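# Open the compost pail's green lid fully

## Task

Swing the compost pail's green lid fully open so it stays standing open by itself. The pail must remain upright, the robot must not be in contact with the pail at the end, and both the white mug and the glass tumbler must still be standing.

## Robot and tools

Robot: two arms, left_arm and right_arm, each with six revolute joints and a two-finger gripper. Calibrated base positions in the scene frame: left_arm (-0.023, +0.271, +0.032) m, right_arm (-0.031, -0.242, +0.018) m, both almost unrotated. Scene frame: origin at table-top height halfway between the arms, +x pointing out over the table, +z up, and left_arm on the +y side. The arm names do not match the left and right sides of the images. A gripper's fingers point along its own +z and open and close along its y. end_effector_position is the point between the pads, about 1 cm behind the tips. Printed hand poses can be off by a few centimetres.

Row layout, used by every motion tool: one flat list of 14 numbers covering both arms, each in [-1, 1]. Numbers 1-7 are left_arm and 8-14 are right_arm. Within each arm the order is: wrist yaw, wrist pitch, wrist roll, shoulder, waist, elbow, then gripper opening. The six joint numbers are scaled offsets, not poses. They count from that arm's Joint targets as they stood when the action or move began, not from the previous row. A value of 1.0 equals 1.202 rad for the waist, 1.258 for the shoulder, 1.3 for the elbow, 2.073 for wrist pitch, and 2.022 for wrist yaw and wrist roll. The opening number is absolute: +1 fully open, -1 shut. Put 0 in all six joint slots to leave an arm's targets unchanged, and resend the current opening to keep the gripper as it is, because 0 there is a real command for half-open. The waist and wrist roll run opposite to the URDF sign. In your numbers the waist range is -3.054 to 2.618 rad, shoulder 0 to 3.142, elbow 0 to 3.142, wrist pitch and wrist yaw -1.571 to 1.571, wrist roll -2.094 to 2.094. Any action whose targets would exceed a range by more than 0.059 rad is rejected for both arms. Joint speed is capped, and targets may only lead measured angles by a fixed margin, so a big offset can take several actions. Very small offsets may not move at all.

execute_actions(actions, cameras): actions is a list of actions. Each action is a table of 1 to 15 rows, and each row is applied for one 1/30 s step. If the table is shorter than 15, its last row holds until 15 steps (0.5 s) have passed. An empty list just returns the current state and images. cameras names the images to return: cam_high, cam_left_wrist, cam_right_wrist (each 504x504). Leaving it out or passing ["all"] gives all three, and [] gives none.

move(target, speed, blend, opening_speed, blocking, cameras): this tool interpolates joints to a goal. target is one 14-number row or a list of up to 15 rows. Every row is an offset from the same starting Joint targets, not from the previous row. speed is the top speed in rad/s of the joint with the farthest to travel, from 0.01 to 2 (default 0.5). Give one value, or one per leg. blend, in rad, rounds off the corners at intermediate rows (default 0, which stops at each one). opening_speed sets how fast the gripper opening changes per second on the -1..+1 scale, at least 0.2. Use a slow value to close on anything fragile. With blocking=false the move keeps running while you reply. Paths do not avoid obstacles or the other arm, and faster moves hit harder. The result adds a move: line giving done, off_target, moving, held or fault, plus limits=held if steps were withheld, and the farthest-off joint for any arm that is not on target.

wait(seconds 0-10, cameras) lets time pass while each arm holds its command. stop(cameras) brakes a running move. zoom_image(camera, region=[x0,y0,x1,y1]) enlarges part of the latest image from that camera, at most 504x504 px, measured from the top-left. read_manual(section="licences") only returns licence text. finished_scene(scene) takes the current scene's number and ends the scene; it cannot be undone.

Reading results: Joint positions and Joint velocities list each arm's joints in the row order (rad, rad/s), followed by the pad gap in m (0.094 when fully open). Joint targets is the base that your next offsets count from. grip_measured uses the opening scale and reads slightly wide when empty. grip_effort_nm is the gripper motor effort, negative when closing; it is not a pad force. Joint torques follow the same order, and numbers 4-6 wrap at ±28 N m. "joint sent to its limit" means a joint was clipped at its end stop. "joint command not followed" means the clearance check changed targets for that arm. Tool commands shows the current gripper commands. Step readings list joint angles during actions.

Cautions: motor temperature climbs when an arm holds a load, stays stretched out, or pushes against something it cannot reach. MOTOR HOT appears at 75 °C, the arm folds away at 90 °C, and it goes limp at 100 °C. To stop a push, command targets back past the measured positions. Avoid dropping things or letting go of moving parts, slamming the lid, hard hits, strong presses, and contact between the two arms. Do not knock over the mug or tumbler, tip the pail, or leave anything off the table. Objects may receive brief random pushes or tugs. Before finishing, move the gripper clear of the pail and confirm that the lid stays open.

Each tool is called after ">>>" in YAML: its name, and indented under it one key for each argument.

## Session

>>> execute_actions:
  actions: []

>>> zoom_image:
  camera: "cam_high"
  region: [180, 150, 350, 320]

Scene clock: 0.00 s.
left_arm: end_effector_position=(+0.3818, +0.2463, +0.1569) grip_measured=+1.000 grip_effort_nm=n/a end_effector_quat_wxyz=(+0.620, +0.003, +0.783, +0.060) | right_arm: end_effector_position=(+0.3570, -0.2309, +0.1082) grip_measured=+1.000 grip_effort_nm=n/a end_effector_quat_wxyz=(+0.569, -0.013, +0.820, +0.060)
Joint names: [wrist yaw, wrist pitch, wrist roll, shoulder, waist, elbow]
Joint positions: left_arm=[-0.264 0.925 -0.037 1.549 0.17 0.388 0.094] | right_arm=[-0.157 0.836 -0.031 1.533 0.066 0.339 0.094]
Joint velocities: within noise
Joint torques (N m): no reading
Heat: left arm: 25 °C; right arm: 25 °C.
Joint targets: left_arm=[-0.265 0.916 -0.036 1.545 0.170 0.391] | right_arm=[-0.159 0.834 -0.031 1.526 0.066 0.345]
Tool commands: left_gripper/opening=+1.0 right_gripper/opening=+1.0

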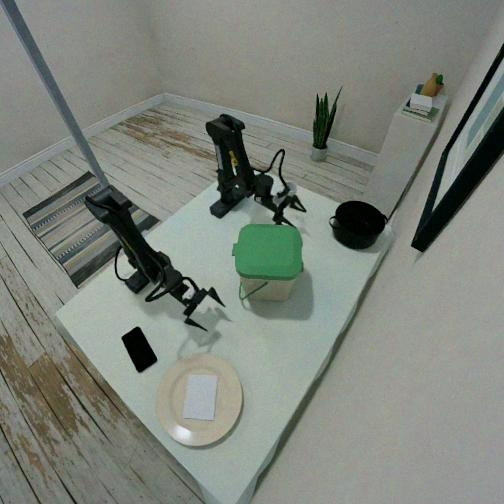

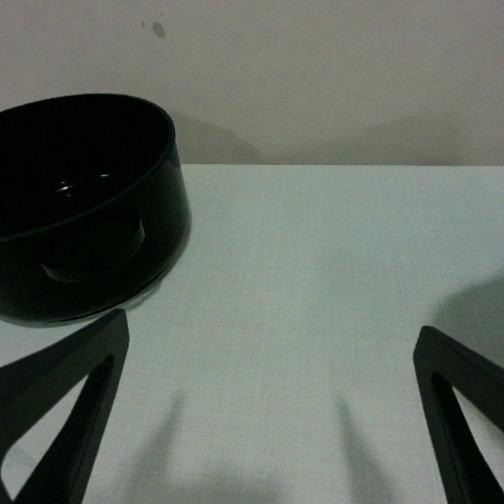

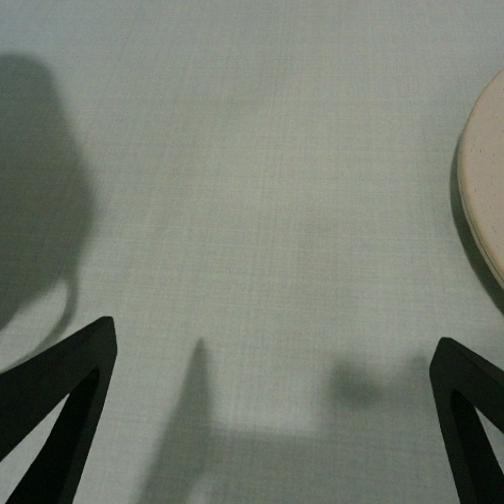

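Scaled by 2.965 from the camera's 504x504 image, which has a finer 720x720 frame.

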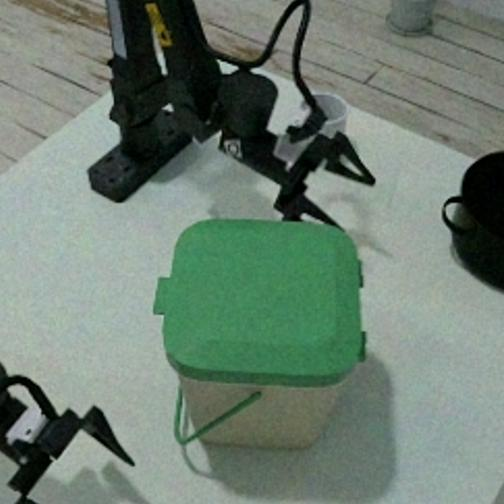

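>>> move:
  target:
    - [0,0,0,0,0,0,1,0.079,-0.740,0.015,-0.577,0,0.427,-1]
    - [0,0,0,0,0,0,1,0.079,-0.740,0.015,-0.577,-0.471,0.427,-1]
  speed: 0.9
  blend: 0.1

>>> zoom_image:
  camera: "cam_right_wrist"
  region: [0, 0, 504, 504]

Scene clock: 8.37 s.
left_arm: end_effector_position=(+0.3818, +0.2463, +0.1569) grip_measured=+1.000 grip_effort_nm=0.002 end_effector_quat_wxyz=(+0.620, +0.003, +0.783, +0.060) | right_arm: end_effector_position=(+0.2123, -0.1019, +0.2604) grip_measured=-0.995 grip_effort_nm=-0.315 end_effector_quat_wxyz=(+0.443, -0.223, +0.859, +0.123)
Joint positions: left_arm=[-0.264 0.925 -0.037 1.549 0.17 0.388 0.094] | right_arm=[-0.008 -0.684 -0.011 0.806 -0.495 0.875 0]
Joint torques (N m): left_arm=[-0.06 1.87 -0.02 -6.16 0.02 6.16] | right_arm=[0.05 1.45 0.13 -1.2 -0.47 8.87]
Joint targets: left_arm=[-0.265 0.916 -0.036 1.545 0.170 0.391] | right_arm=[0.001 -0.700 0.000 0.800 -0.500 0.900]
move: done

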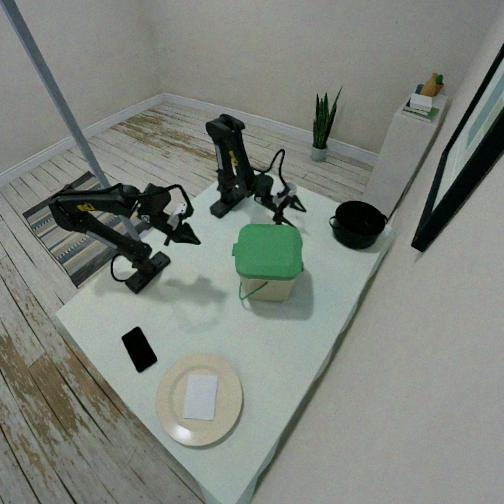

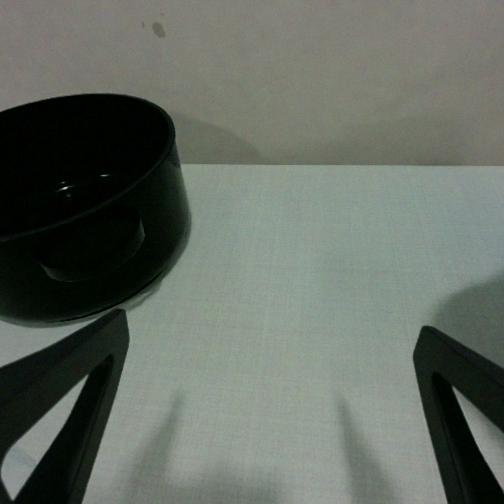

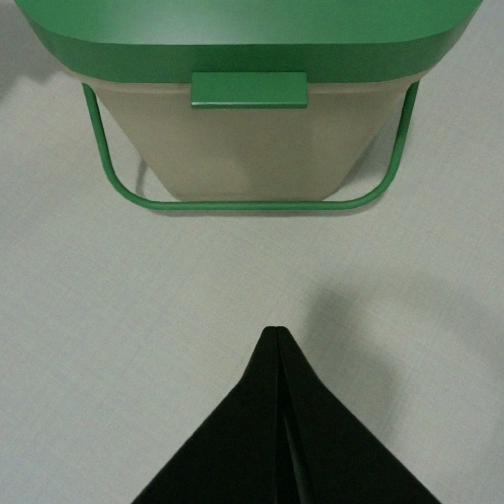

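Scaled by 1.000.

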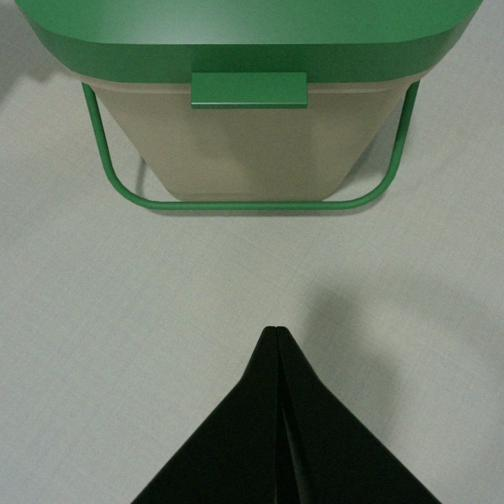

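>>> move:
  target: [0,0,0,0,0,0,1,0.035,0.598,0,0.102,-0.060,-0.393,-1]
  speed: 0.9
  cameras: ["cam_right_wrist"]

Scene clock: 22.30 s.
left_arm: end_effector_position=(+0.3818, +0.2463, +0.1569) grip_measured=+1.000 grip_effort_nm=0.002 end_effector_quat_wxyz=(+0.620, +0.003, +0.783, +0.060) | right_arm: end_effector_position=(+0.2673, -0.0558, +0.2771) grip_measured=-0.995 grip_effort_nm=-0.305 end_effector_quat_wxyz=(+0.683, -0.180, +0.683, +0.188)
Joint positions: left_arm=[-0.264 0.925 -0.037 1.549 0.17 0.388 0.094] | right_arm=[0.06 0.526 -0.01 0.923 -0.566 0.4 0]
Joint torques (N m): left_arm=[-0.07 1.88 -0.01 -6.17 0.02 6.19] | right_arm=[0.06 1.81 0.13 -1.51 -0.53 6.04]
Joint targets: left_arm=[-0.265 0.916 -0.036 1.545 0.170 0.391] | right_arm=[0.071 0.539 0.000 0.928 -0.572 0.389]
move: done
Images, in order: cam_right_wrist.

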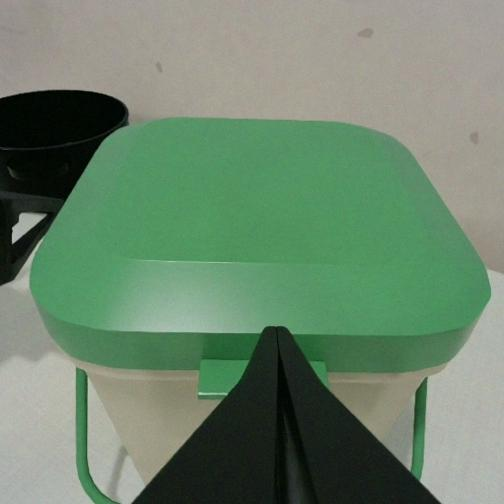

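>>> move:
  target: [0,0,0,0,0,0,1,0.003,0.284,0,0.230,-0.005,-0.230,-1]
  speed: 0.5
  cameras: ["cam_right_wrist"]

Scene clock: 38.57 s.
left_arm: end_effector_position=(+0.3818, +0.2463, +0.1569) grip_measured=+1.000 grip_effort_nm=0.002 end_effector_quat_wxyz=(+0.620, +0.003, +0.783, +0.060) | right_arm: end_effector_position=(+0.2554, -0.0627, +0.1912) grip_measured=-0.995 grip_effort_nm=-0.315 end_effector_quat_wxyz=(+0.683, -0.180, +0.683, +0.188)
Joint positions: left_arm=[-0.264 0.925 -0.037 1.549 0.17 0.388 0.094] | right_arm=[0.066 1.115 -0.01 1.21 -0.572 0.099 0]
Joint torques (N m): left_arm=[-0.05 1.88 -0.01 -6.17 0.02 6.16] | right_arm=[0.06 1.82 0.13 -2.02 -0.53 4.62]
Heat: left arm: 27 °C; right arm: 30 °C.
Joint targets: left_arm=[-0.265 0.916 -0.036 1.545 0.170 0.391] | right_arm=[0.077 1.128 0.000 1.218 -0.578 0.090]
move: done
Images, in order: cam_right_wrist.

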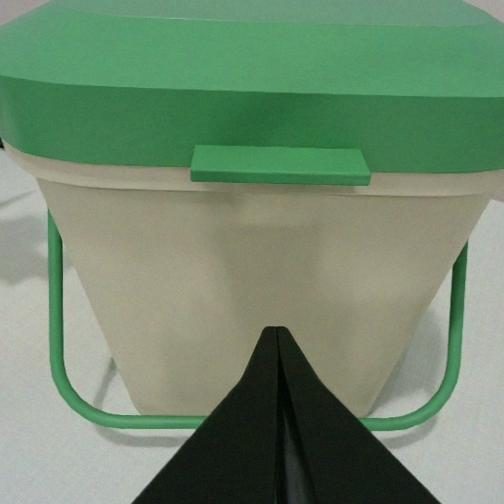

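>>> move:
  target: [0,0,0,0,0,0,1,-0.005,-0.016,0,0.042,0.008,0.067,-1]
  speed: 0.15
  cameras: ["cam_right_wrist"]

Scene clock: 48.03 s.
left_arm: end_effector_position=(+0.3818, +0.2463, +0.1569) grip_measured=+1.000 grip_effort_nm=0.002 end_effector_quat_wxyz=(+0.620, +0.003, +0.783, +0.060) | right_arm: end_effector_position=(+0.2665, -0.0554, +0.1937) grip_measured=-0.995 grip_effort_nm=-0.310 end_effector_quat_wxyz=(+0.680, -0.181, +0.686, +0.186)
Joint positions: left_arm=[-0.264 0.925 -0.037 1.549 0.17 0.388 0.094] | right_arm=[0.067 1.1 -0.01 1.26 -0.572 0.153 0]
Joint torques (N m): left_arm=[-0.07 1.88 -0.01 -6.2 0.02 6.17] | right_arm=[-0.04 1.69 0.13 -2.3 0.28 7.54]
Joint targets: left_arm=[-0.265 0.916 -0.036 1.545 0.170 0.391] | right_arm=[0.068 1.095 0.000 1.271 -0.569 0.177]
move: done
Images, in order: cam_right_wrist.

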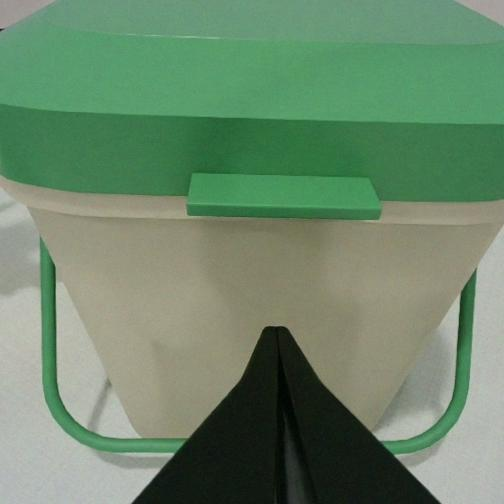

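>>> move:
  target: [0,0,0,0,0,0,1,-0.005,-0.028,0,0.036,0.009,0.078,-1]
  speed: 0.15
  cameras: ["cam_right_wrist"]

Scene clock: 55.07 s.
left_arm: end_effector_position=(+0.3818, +0.2463, +0.1569) grip_measured=+1.000 grip_effort_nm=0.002 end_effector_quat_wxyz=(+0.620, +0.003, +0.783, +0.060) | right_arm: end_effector_position=(+0.2861, -0.0457, +0.2062) grip_measured=-0.995 grip_effort_nm=-0.315 end_effector_quat_wxyz=(+0.680, -0.178, +0.687, +0.184)
Joint positions: left_arm=[-0.264 0.925 -0.037 1.549 0.17 0.388 0.094] | right_arm=[0.066 1.042 -0.01 1.304 -0.564 0.254 0]
Joint torques (N m): left_arm=[-0.07 1.88 -0.01 -6.19 0.03 6.19] | right_arm=[-0.15 1.72 0.13 -2.88 0.53 7.86]
Joint targets: left_arm=[-0.265 0.916 -0.036 1.545 0.170 0.391] | right_arm=[0.057 1.037 0.000 1.316 -0.558 0.279]
move: done
Images, in order: cam_right_wrist.

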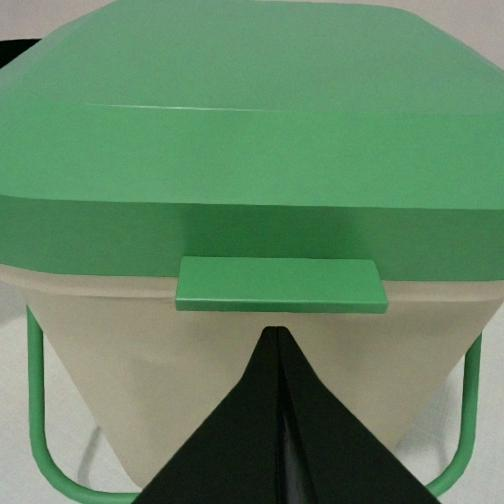

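>>> move:
  target:
    - [0,0,0,0,0,0,1,0.006,-0.037,0,-0.051,-0.007,0.009,-1]
    - [0,0,0,0,0,0,1,0.005,-0.205,0,-0.176,-0.006,0.156,-1]
    - [0,0,0,0,0,0,1,0.001,-0.295,0,-0.127,0.001,0.348,-1]
    - [0,0,0,0,0,0,1,-0.004,-0.346,0,-0.001,0.009,0.551,-1]
  speed: 0.3
  blend: 0.05

Scene clock: 74.37 s.
left_arm: end_effector_position=(+0.3818, +0.2463, +0.1569) grip_measured=+1.000 grip_effort_nm=0.012 end_effector_quat_wxyz=(+0.620, +0.003, +0.783, +0.060) | right_arm: end_effector_position=(+0.3517, -0.0065, +0.3632) grip_measured=-0.995 grip_effort_nm=-0.310 end_effector_quat_wxyz=(+0.679, -0.178, +0.689, +0.182)
Joint positions: left_arm=[-0.264 0.925 -0.037 1.549 0.17 0.388 0.094] | right_arm=[0.059 0.325 -0.01 1.301 -0.553 0.963 0]
Joint torques (N m): left_arm=[-0.07 1.88 -0.01 -6.15 0.02 6.17] | right_arm=[-0.15 1.68 0.13 -4.42 0.51 9.98]
Joint targets: left_arm=[-0.265 0.916 -0.036 1.545 0.170 0.391] | right_arm=[0.049 0.320 0.000 1.315 -0.547 0.995]
move: done; blend cut to 0.0384 rad at target 1

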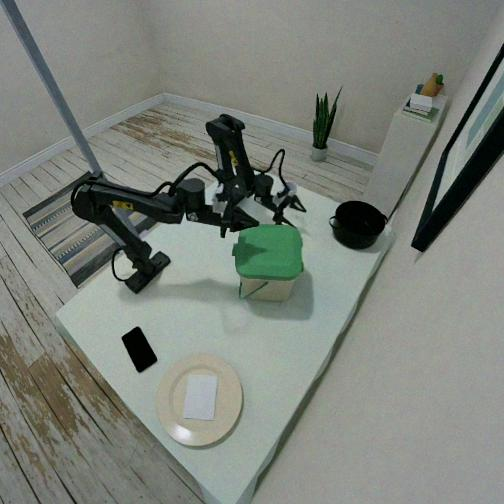

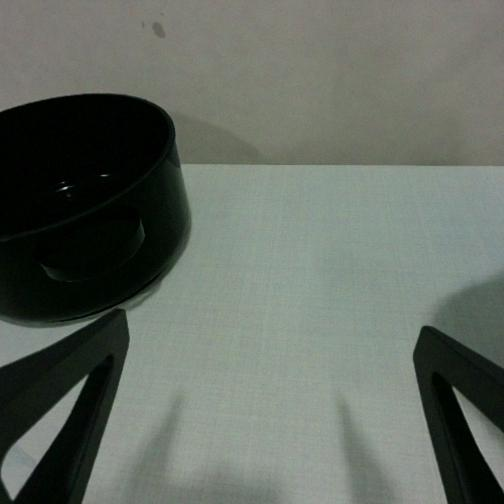

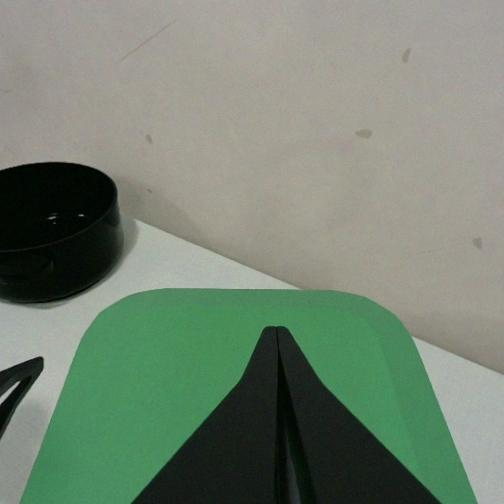

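>>> move:
  target:
    - [0,0,0,0,0,0,1,0.011,0.106,0,-0.308,-0.021,-0.466,-1]
    - [0,0,0,0,0,0,1,0.015,0.424,0,0.014,-0.025,-0.662,-1]
  speed: 0.6
  blend: 0.05
  cameras: ["cam_right_wrist"]

>>> move:
  target: [0,0,0,0,0,0,1,-0.007,0.025,0,0.154,0.012,0.110,-1]
  speed: 0.15
  cameras: ["cam_right_wrist"]

Scene clock: 100.13 s.
left_arm: end_effector_position=(+0.3818, +0.2463, +0.1569) grip_measured=+1.000 grip_effort_nm=0.002 end_effector_quat_wxyz=(+0.620, +0.003, +0.783, +0.060) | right_arm: end_effector_position=(+0.2680, -0.0552, +0.1898) grip_measured=-0.995 grip_effort_nm=-0.310 end_effector_quat_wxyz=(+0.684, -0.179, +0.682, +0.187)
Joint positions: left_arm=[-0.264 0.925 -0.037 1.549 0.17 0.388 0.094] | right_arm=[0.068 1.185 -0.01 1.323 -0.571 0.143 0]
Joint torques (N m): left_arm=[-0.07 1.88 -0.01 -6.23 0.02 6.19] | right_arm=[0.07 1.85 0.13 -2.66 -0.5 4.34]
Joint targets: left_arm=[-0.265 0.916 -0.036 1.545 0.170 0.391] | right_arm=[0.079 1.198 0.000 1.332 -0.577 0.134]
move: done
Images, in order: cam_right_wrist.

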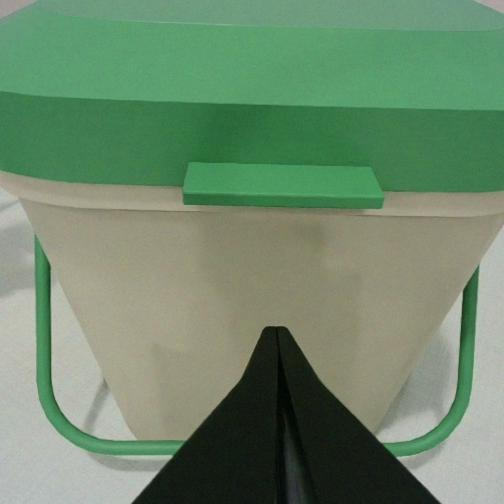

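Scene clock: 101.83 s.
left_arm: end_effector_position=(+0.3818, +0.2463, +0.1569) grip_measured=+1.000 grip_effort_nm=0.002 end_effector_quat_wxyz=(+0.620, +0.003, +0.783, +0.060) | right_arm: end_effector_position=(+0.2960, -0.0375, +0.1807) grip_measured=-0.995 grip_effort_nm=-0.310 end_effector_quat_wxyz=(+0.676, -0.181, +0.691, +0.183)
Joint positions: left_arm=[-0.264 0.925 -0.037 1.549 0.17 0.388 0.094] | right_arm=[0.068 1.238 -0.01 1.512 -0.569 0.255 0]
Joint torques (N m): left_arm=[-0.06 1.87 0 -6.17 0.06 6.2] | right_arm=[-0.08 1.84 0.13 -3.82 0.49 6.78]
Joint targets: left_arm=[-0.265 0.916 -0.036 1.545 0.170 0.391] | right_arm=[0.065 1.250 0.000 1.526 -0.563 0.277]
move: done
Images, in order: cam_right_wrist.

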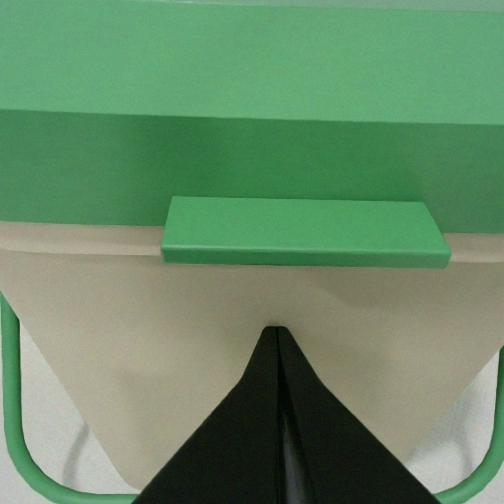

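>>> move:
  target: [0,0,0,0,0,0,1,0.001,-0.045,0,-0.075,-0.004,-0.002,-1]
  speed: 0.15
  cameras: ["cam_right_wrist"]

>>> zoom_image:
  camera: "cam_right_wrist"
  region: [130, 180, 480, 420]

Scene clock: 110.43 s.
left_arm: end_effector_position=(+0.3818, +0.2463, +0.1569) grip_measured=+1.000 grip_effort_nm=0.002 end_effector_quat_wxyz=(+0.620, +0.003, +0.783, +0.060) | right_arm: end_effector_position=(+0.2935, -0.0391, +0.1814) grip_measured=-0.995 grip_effort_nm=-0.315 end_effector_quat_wxyz=(+0.669, -0.183, +0.698, +0.181)
Joint positions: left_arm=[-0.264 0.925 -0.037 1.549 0.17 0.388 0.094] | right_arm=[0.068 1.163 -0.01 1.458 -0.569 0.255 0]
Joint torques (N m): left_arm=[-0.06 1.89 0.01 -6.19 -0.01 6.16] | right_arm=[-0.06 1.72 0.13 -7.27 0.08 6.78]
Joint targets: left_arm=[-0.265 0.916 -0.036 1.545 0.170 0.391] | right_arm=[0.067 1.157 0.000 1.432 -0.568 0.275]
move: done
Images, in order: cam_right_wrist.

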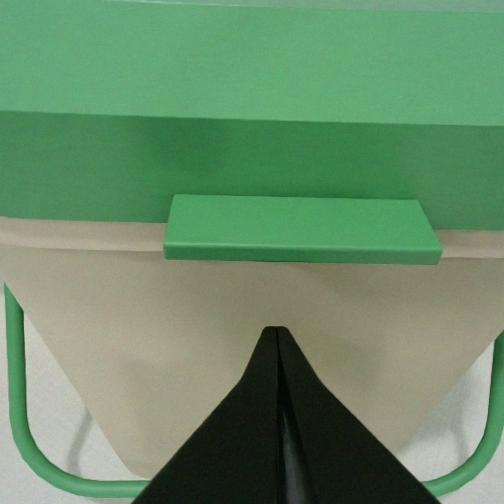

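Scaled by 1.440 from the camera's 504x504 image, which has a finer 720x720 frame.

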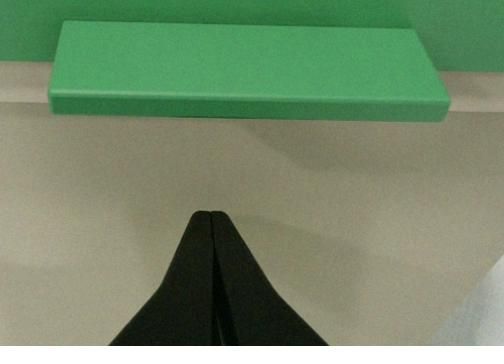

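>>> move:
  target: [0,0,0,0,0,0,1,0,-0.080,0,-0.126,0,0.006,-1]
  speed: 0.15
  cameras: ["cam_right_wrist"]

Scene clock: 123.20 s.
left_arm: end_effector_position=(+0.3818, +0.2463, +0.1569) grip_measured=+1.000 grip_effort_nm=-0.002 end_effector_quat_wxyz=(+0.620, +0.003, +0.783, +0.060) | right_arm: end_effector_position=(+0.2849, -0.0448, +0.1976) grip_measured=-0.995 grip_effort_nm=-0.310 end_effector_quat_wxyz=(+0.667, -0.184, +0.700, +0.180)
Joint positions: left_arm=[-0.264 0.925 -0.037 1.549 0.17 0.388 0.094] | right_arm=[0.068 0.997 -0.01 1.298 -0.569 0.255 0]
Joint torques (N m): left_arm=[-0.06 1.87 0.01 -6.2 0.05 6.17] | right_arm=[-0.06 1.69 0.13 -6.22 0.08 8.13]
Joint targets: left_arm=[-0.265 0.916 -0.036 1.545 0.170 0.391] | right_arm=[0.067 0.991 0.000 1.273 -0.568 0.282]
move: done
Images, in order: cam_right_wrist.

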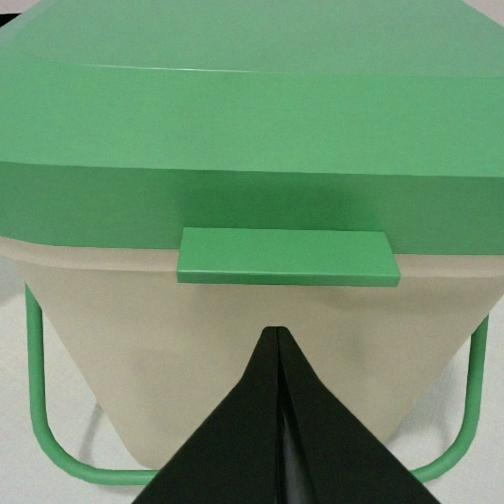

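>>> move:
  target: [0,0,0,0,0,0,1,0,-0.094,0,-0.137,0,0.053,-1]
  speed: 0.15
  cameras: ["cam_right_wrist"]

Scene clock: 130.07 s.
left_arm: end_effector_position=(+0.3818, +0.2463, +0.1569) grip_measured=+1.000 grip_effort_nm=0.002 end_effector_quat_wxyz=(+0.620, +0.003, +0.783, +0.060) | right_arm: end_effector_position=(+0.2804, -0.0479, +0.2227) grip_measured=-0.995 grip_effort_nm=-0.310 end_effector_quat_wxyz=(+0.663, -0.185, +0.703, +0.179)
Joint positions: left_arm=[-0.264 0.925 -0.037 1.549 0.17 0.388 0.094] | right_arm=[0.068 0.766 -0.01 1.133 -0.569 0.31 0]
Joint torques (N m): left_arm=[-0.05 1.88 -0.01 -6.19 0.01 6.19] | right_arm=[-0.06 2.03 0.13 -6.17 0.09 10.09]
Joint targets: left_arm=[-0.265 0.916 -0.036 1.545 0.170 0.391] | right_arm=[0.067 0.796 0.000 1.101 -0.568 0.351]
move: off_target (right_arm); right_arm: the elbow is farthest, 0.041 rad from its target
Images, in order: cam_right_wrist.

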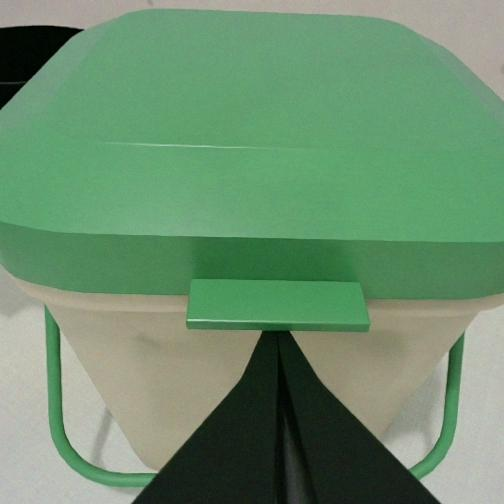

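>>> move:
  target:
    - [0,0,0,0,0,0,1,0.001,-0.025,0,0.018,0.001,0.022,-1]
    - [0,0,0,0,0,0,1,-0.002,-0.086,0,0.033,0.006,0.134,-1]
  speed: 0.2
  blend: 0.02
  cameras: ["cam_right_wrist"]

Scene clock: 145.50 s.
left_arm: end_effector_position=(+0.3818, +0.2463, +0.1569) grip_measured=+1.000 grip_effort_nm=0.007 end_effector_quat_wxyz=(+0.620, +0.003, +0.783, +0.060) | right_arm: end_effector_position=(+0.2991, -0.0363, +0.2714) grip_measured=-0.995 grip_effort_nm=-0.305 end_effector_quat_wxyz=(+0.675, -0.180, +0.692, +0.182)
Joint positions: left_arm=[-0.264 0.925 -0.037 1.549 0.17 0.388 0.094] | right_arm=[0.068 0.616 -0.01 1.133 -0.567 0.493 0]
Joint torques (N m): left_arm=[-0.07 1.87 0 -6.15 0.03 6.15] | right_arm=[-0.1 1.76 0.12 -2.78 0.54 9.73]
Heat: left arm: 31 °C; right arm: 36 °C.
Joint targets: left_arm=[-0.265 0.916 -0.036 1.545 0.170 0.391] | right_arm=[0.063 0.618 0.000 1.142 -0.560 0.525]
move: done
Images, in order: cam_right_wrist.

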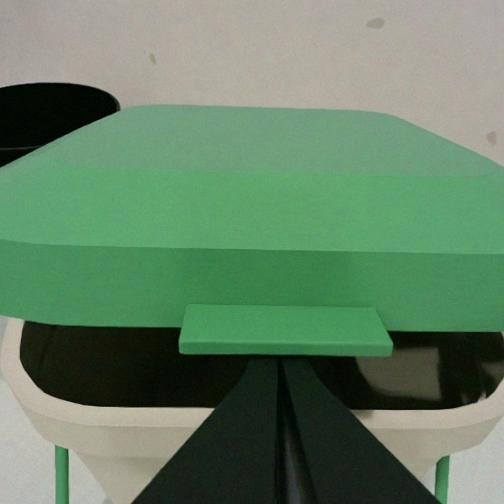

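>>> move:
  target:
    - [0,0,0,0,0,0,1,-0.003,-0.084,0,0.056,0.006,0.188,-1]
    - [0,0,0,0,0,0,1,-0.008,-0.130,0,0.179,0.013,0.380,-1]
    - [0,0,0,0,0,0,1,-0.011,-0.151,0,0.343,0.019,0.572,-1]
  speed: 0.3
  blend: 0.04
  cameras: ["cam_right_wrist"]

Scene clock: 152.97 s.
left_arm: end_effector_position=(+0.3818, +0.2463, +0.1569) grip_measured=+1.000 grip_effort_nm=0.002 end_effector_quat_wxyz=(+0.620, +0.003, +0.783, +0.060) | right_arm: end_effector_position=(+0.4099, +0.0267, +0.3764) grip_measured=-0.995 grip_effort_nm=-0.310 end_effector_quat_wxyz=(+0.678, -0.177, +0.690, +0.181)
Joint positions: left_arm=[-0.264 0.925 -0.037 1.549 0.17 0.388 0.094] | right_arm=[0.051 0.308 -0.01 1.557 -0.543 1.235 0]
Joint torques (N m): left_arm=[-0.06 1.86 0 -6.2 -0.02 6.19] | right_arm=[-0.16 1.71 0.13 -6.78 0.51 10.21]
Joint targets: left_arm=[-0.265 0.916 -0.036 1.545 0.170 0.391] | right_arm=[0.041 0.305 0.000 1.574 -0.537 1.269]
move: done
Images, in order: cam_right_wrist.

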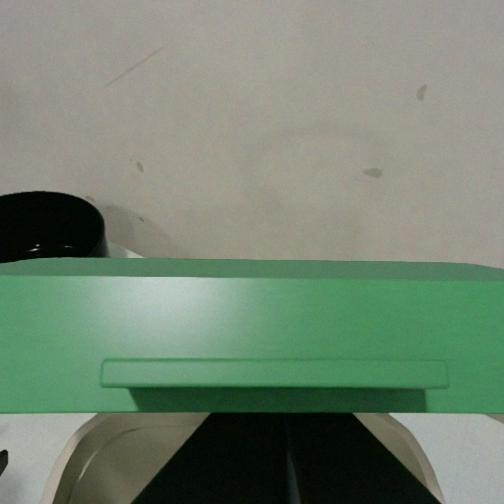

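>>> move:
  target:
    - [0,0,0,0,0,0,1,-0.003,-0.030,0,0.171,0.005,0.215,-1]
    - [0,0,0,0,0,0,1,-0.005,-0.039,0,0.314,0.007,0.366,-1]
  speed: 0.25
  blend: 0.05

>>> zoom_image:
  camera: "cam_high"
  region: [205, 185, 325, 305]

Scene clock: 161.50 s.
left_arm: end_effector_position=(+0.3818, +0.2463, +0.1569) grip_measured=+1.000 grip_effort_nm=0.002 end_effector_quat_wxyz=(+0.620, +0.003, +0.783, +0.060) | right_arm: end_effector_position=(+0.4971, +0.0777, +0.3821) grip_measured=-0.995 grip_effort_nm=-0.310 end_effector_quat_wxyz=(+0.681, -0.177, +0.687, +0.182)
Joint positions: left_arm=[-0.264 0.925 -0.037 1.549 0.17 0.388 0.094] | right_arm=[0.041 0.228 -0.01 1.944 -0.535 1.71 0]
Joint torques (N m): left_arm=[-0.06 1.89 0.01 -6.19 -0.01 6.19] | right_arm=[-0.15 1.7 0.13 -10.09 0.51 10.32]
Joint targets: left_arm=[-0.265 0.916 -0.036 1.545 0.170 0.391] | right_arm=[0.031 0.224 0.000 1.969 -0.529 1.745]
move: done

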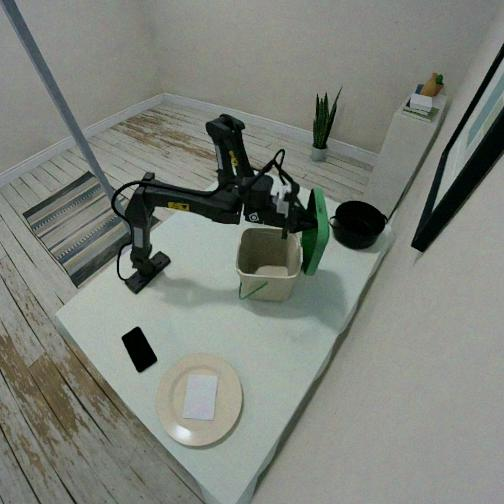

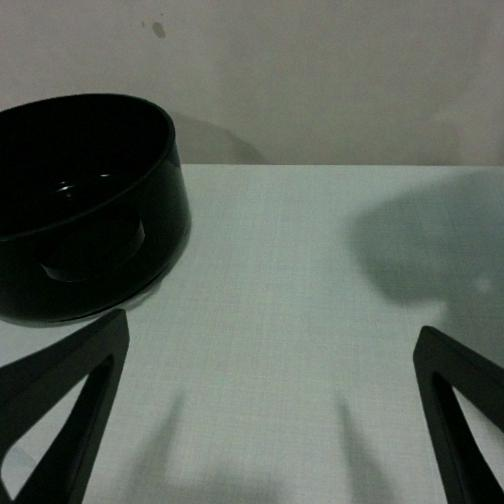

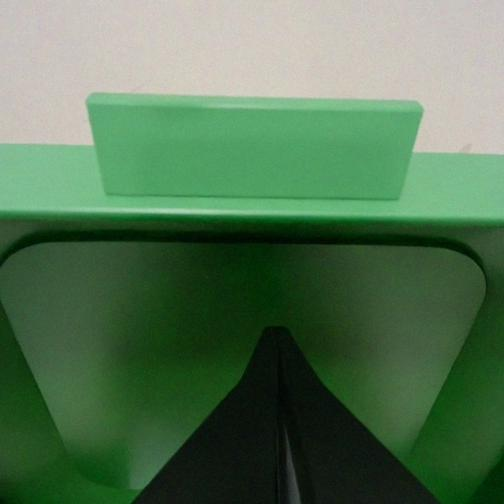

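Scaled by 4.200 from the camera's 504x504 image, which has a finer 720x720 frame.

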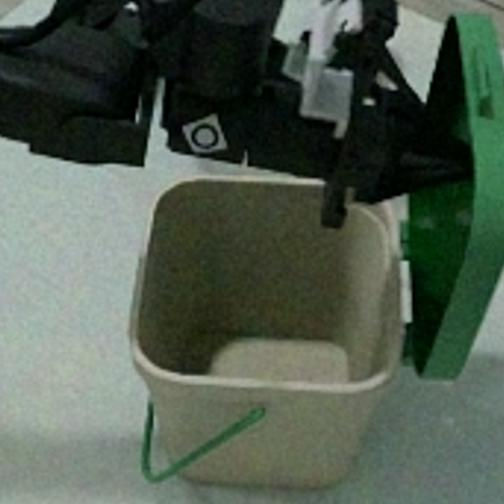

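>>> move:
  target: [0,0,0,0,0,0,1,-0.001,-0.024,0,0.174,0.003,0.208,-1]
  speed: 0.15

>>> move:
  target: [0,0,0,0,0,0,1,0.003,0.05,0,-0.34,-0.007,-0.42,-1]
  speed: 0.4

>>> zoom_image:
  camera: "cam_high"
  region: [205, 185, 325, 305]

Scene clock: 166.80 s.
left_arm: end_effector_position=(+0.3818, +0.2463, +0.1569) grip_measured=+1.000 grip_effort_nm=0.002 end_effector_quat_wxyz=(+0.620, +0.003, +0.783, +0.060) | right_arm: end_effector_position=(+0.5396, +0.1015, +0.3752) grip_measured=-0.995 grip_effort_nm=-0.310 end_effector_quat_wxyz=(+0.685, -0.175, +0.683, +0.183)
Joint positions: left_arm=[-0.264 0.925 -0.037 1.549 0.17 0.388 0.094] | right_arm=[0.039 0.178 -0.01 2.155 -0.531 1.982 0]
Joint torques (N m): left_arm=[-0.07 1.89 -0.01 -6.19 0.09 6.16] | right_arm=[-0.15 1.69 0.13 -11.22 0.5 10.11]
Joint targets: left_arm=[-0.265 0.916 -0.036 1.545 0.170 0.391] | right_arm=[0.029 0.174 0.000 2.188 -0.525 2.015]
move: done

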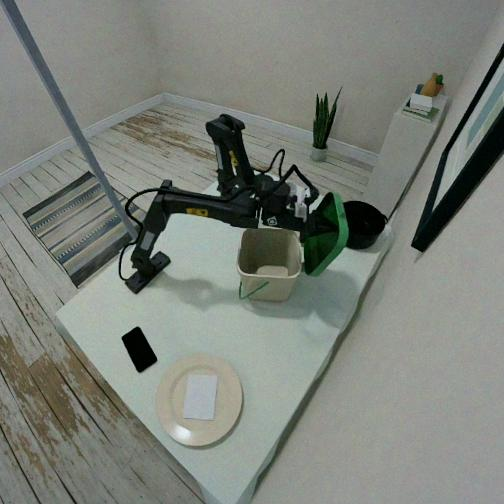

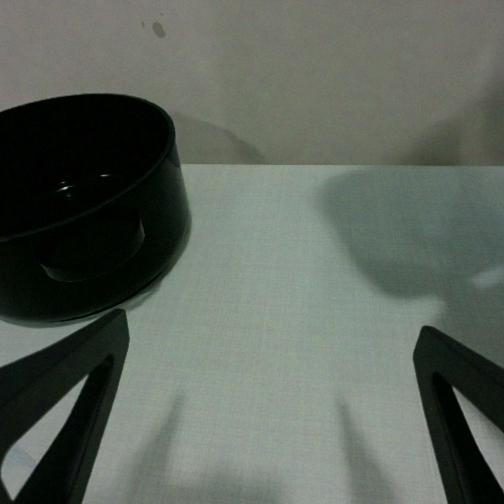

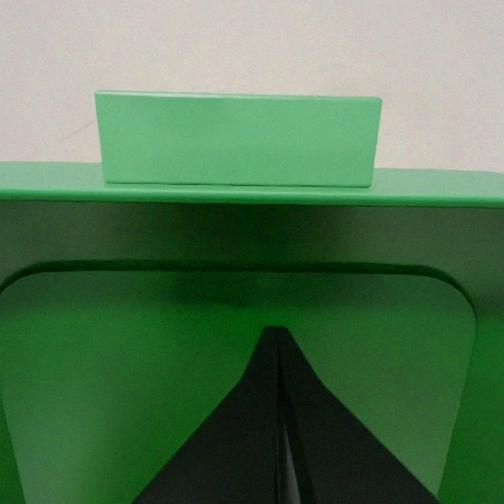

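Scene clock: 168.63 s.
left_arm: end_effector_position=(+0.3818, +0.2463, +0.1569) grip_measured=+1.000 grip_effort_nm=-0.007 end_effector_quat_wxyz=(+0.620, +0.003, +0.783, +0.060) | right_arm: end_effector_position=(+0.4675, +0.0571, +0.3581) grip_measured=-0.995 grip_effort_nm=-0.310 end_effector_quat_wxyz=(+0.664, -0.181, +0.704, +0.177)
Joint positions: left_arm=[-0.264 0.925 -0.037 1.549 0.17 0.388 0.094] | right_arm=[0.039 0.267 -0.01 1.806 -0.531 1.483 0]
Joint torques (N m): left_arm=[-0.06 1.88 0.01 -6.19 0.02 6.17] | right_arm=[-0.1 1.83 0.13 -15.21 -0.21 5.96]
Joint targets: left_arm=[-0.265 0.916 -0.036 1.545 0.170 0.391] | right_arm=[0.035 0.278 0.000 1.760 -0.534 1.469]
move: off_target (right_arm); right_arm: the shoulder is farthest, 0.046 rad from its target

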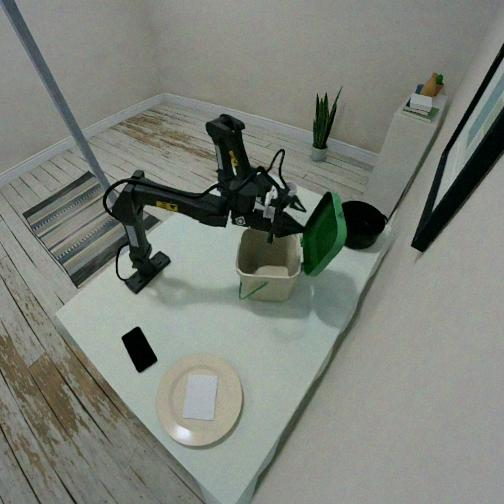

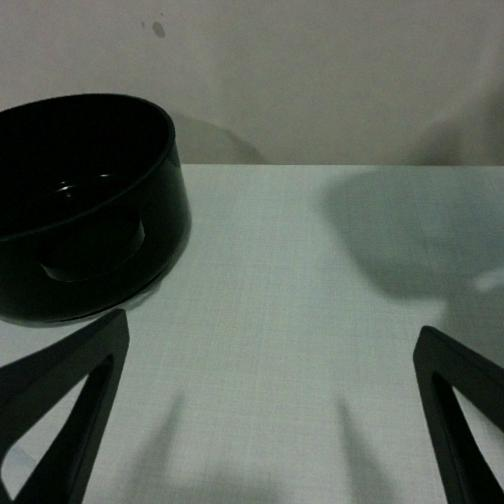

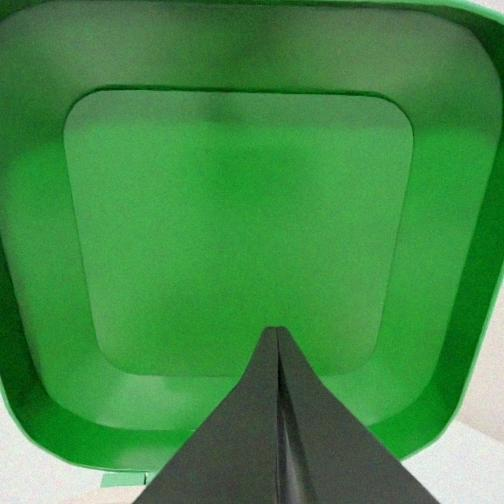

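Scaled by 4.200 from the camera's 504x504 image, which has a finer 720x720 frame.

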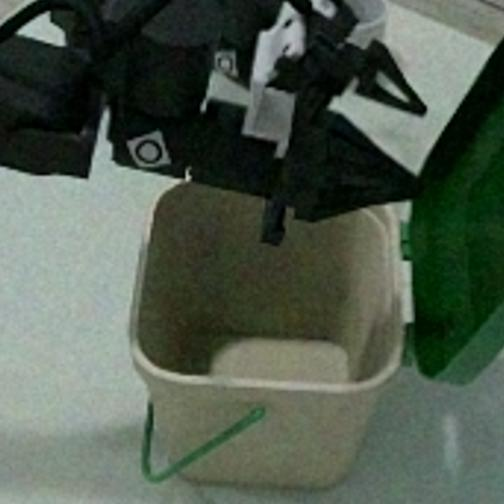

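Lid stands open; the hand is clear.

>>> finished_scene:
  scene: 2

The scene is finished: the task was done.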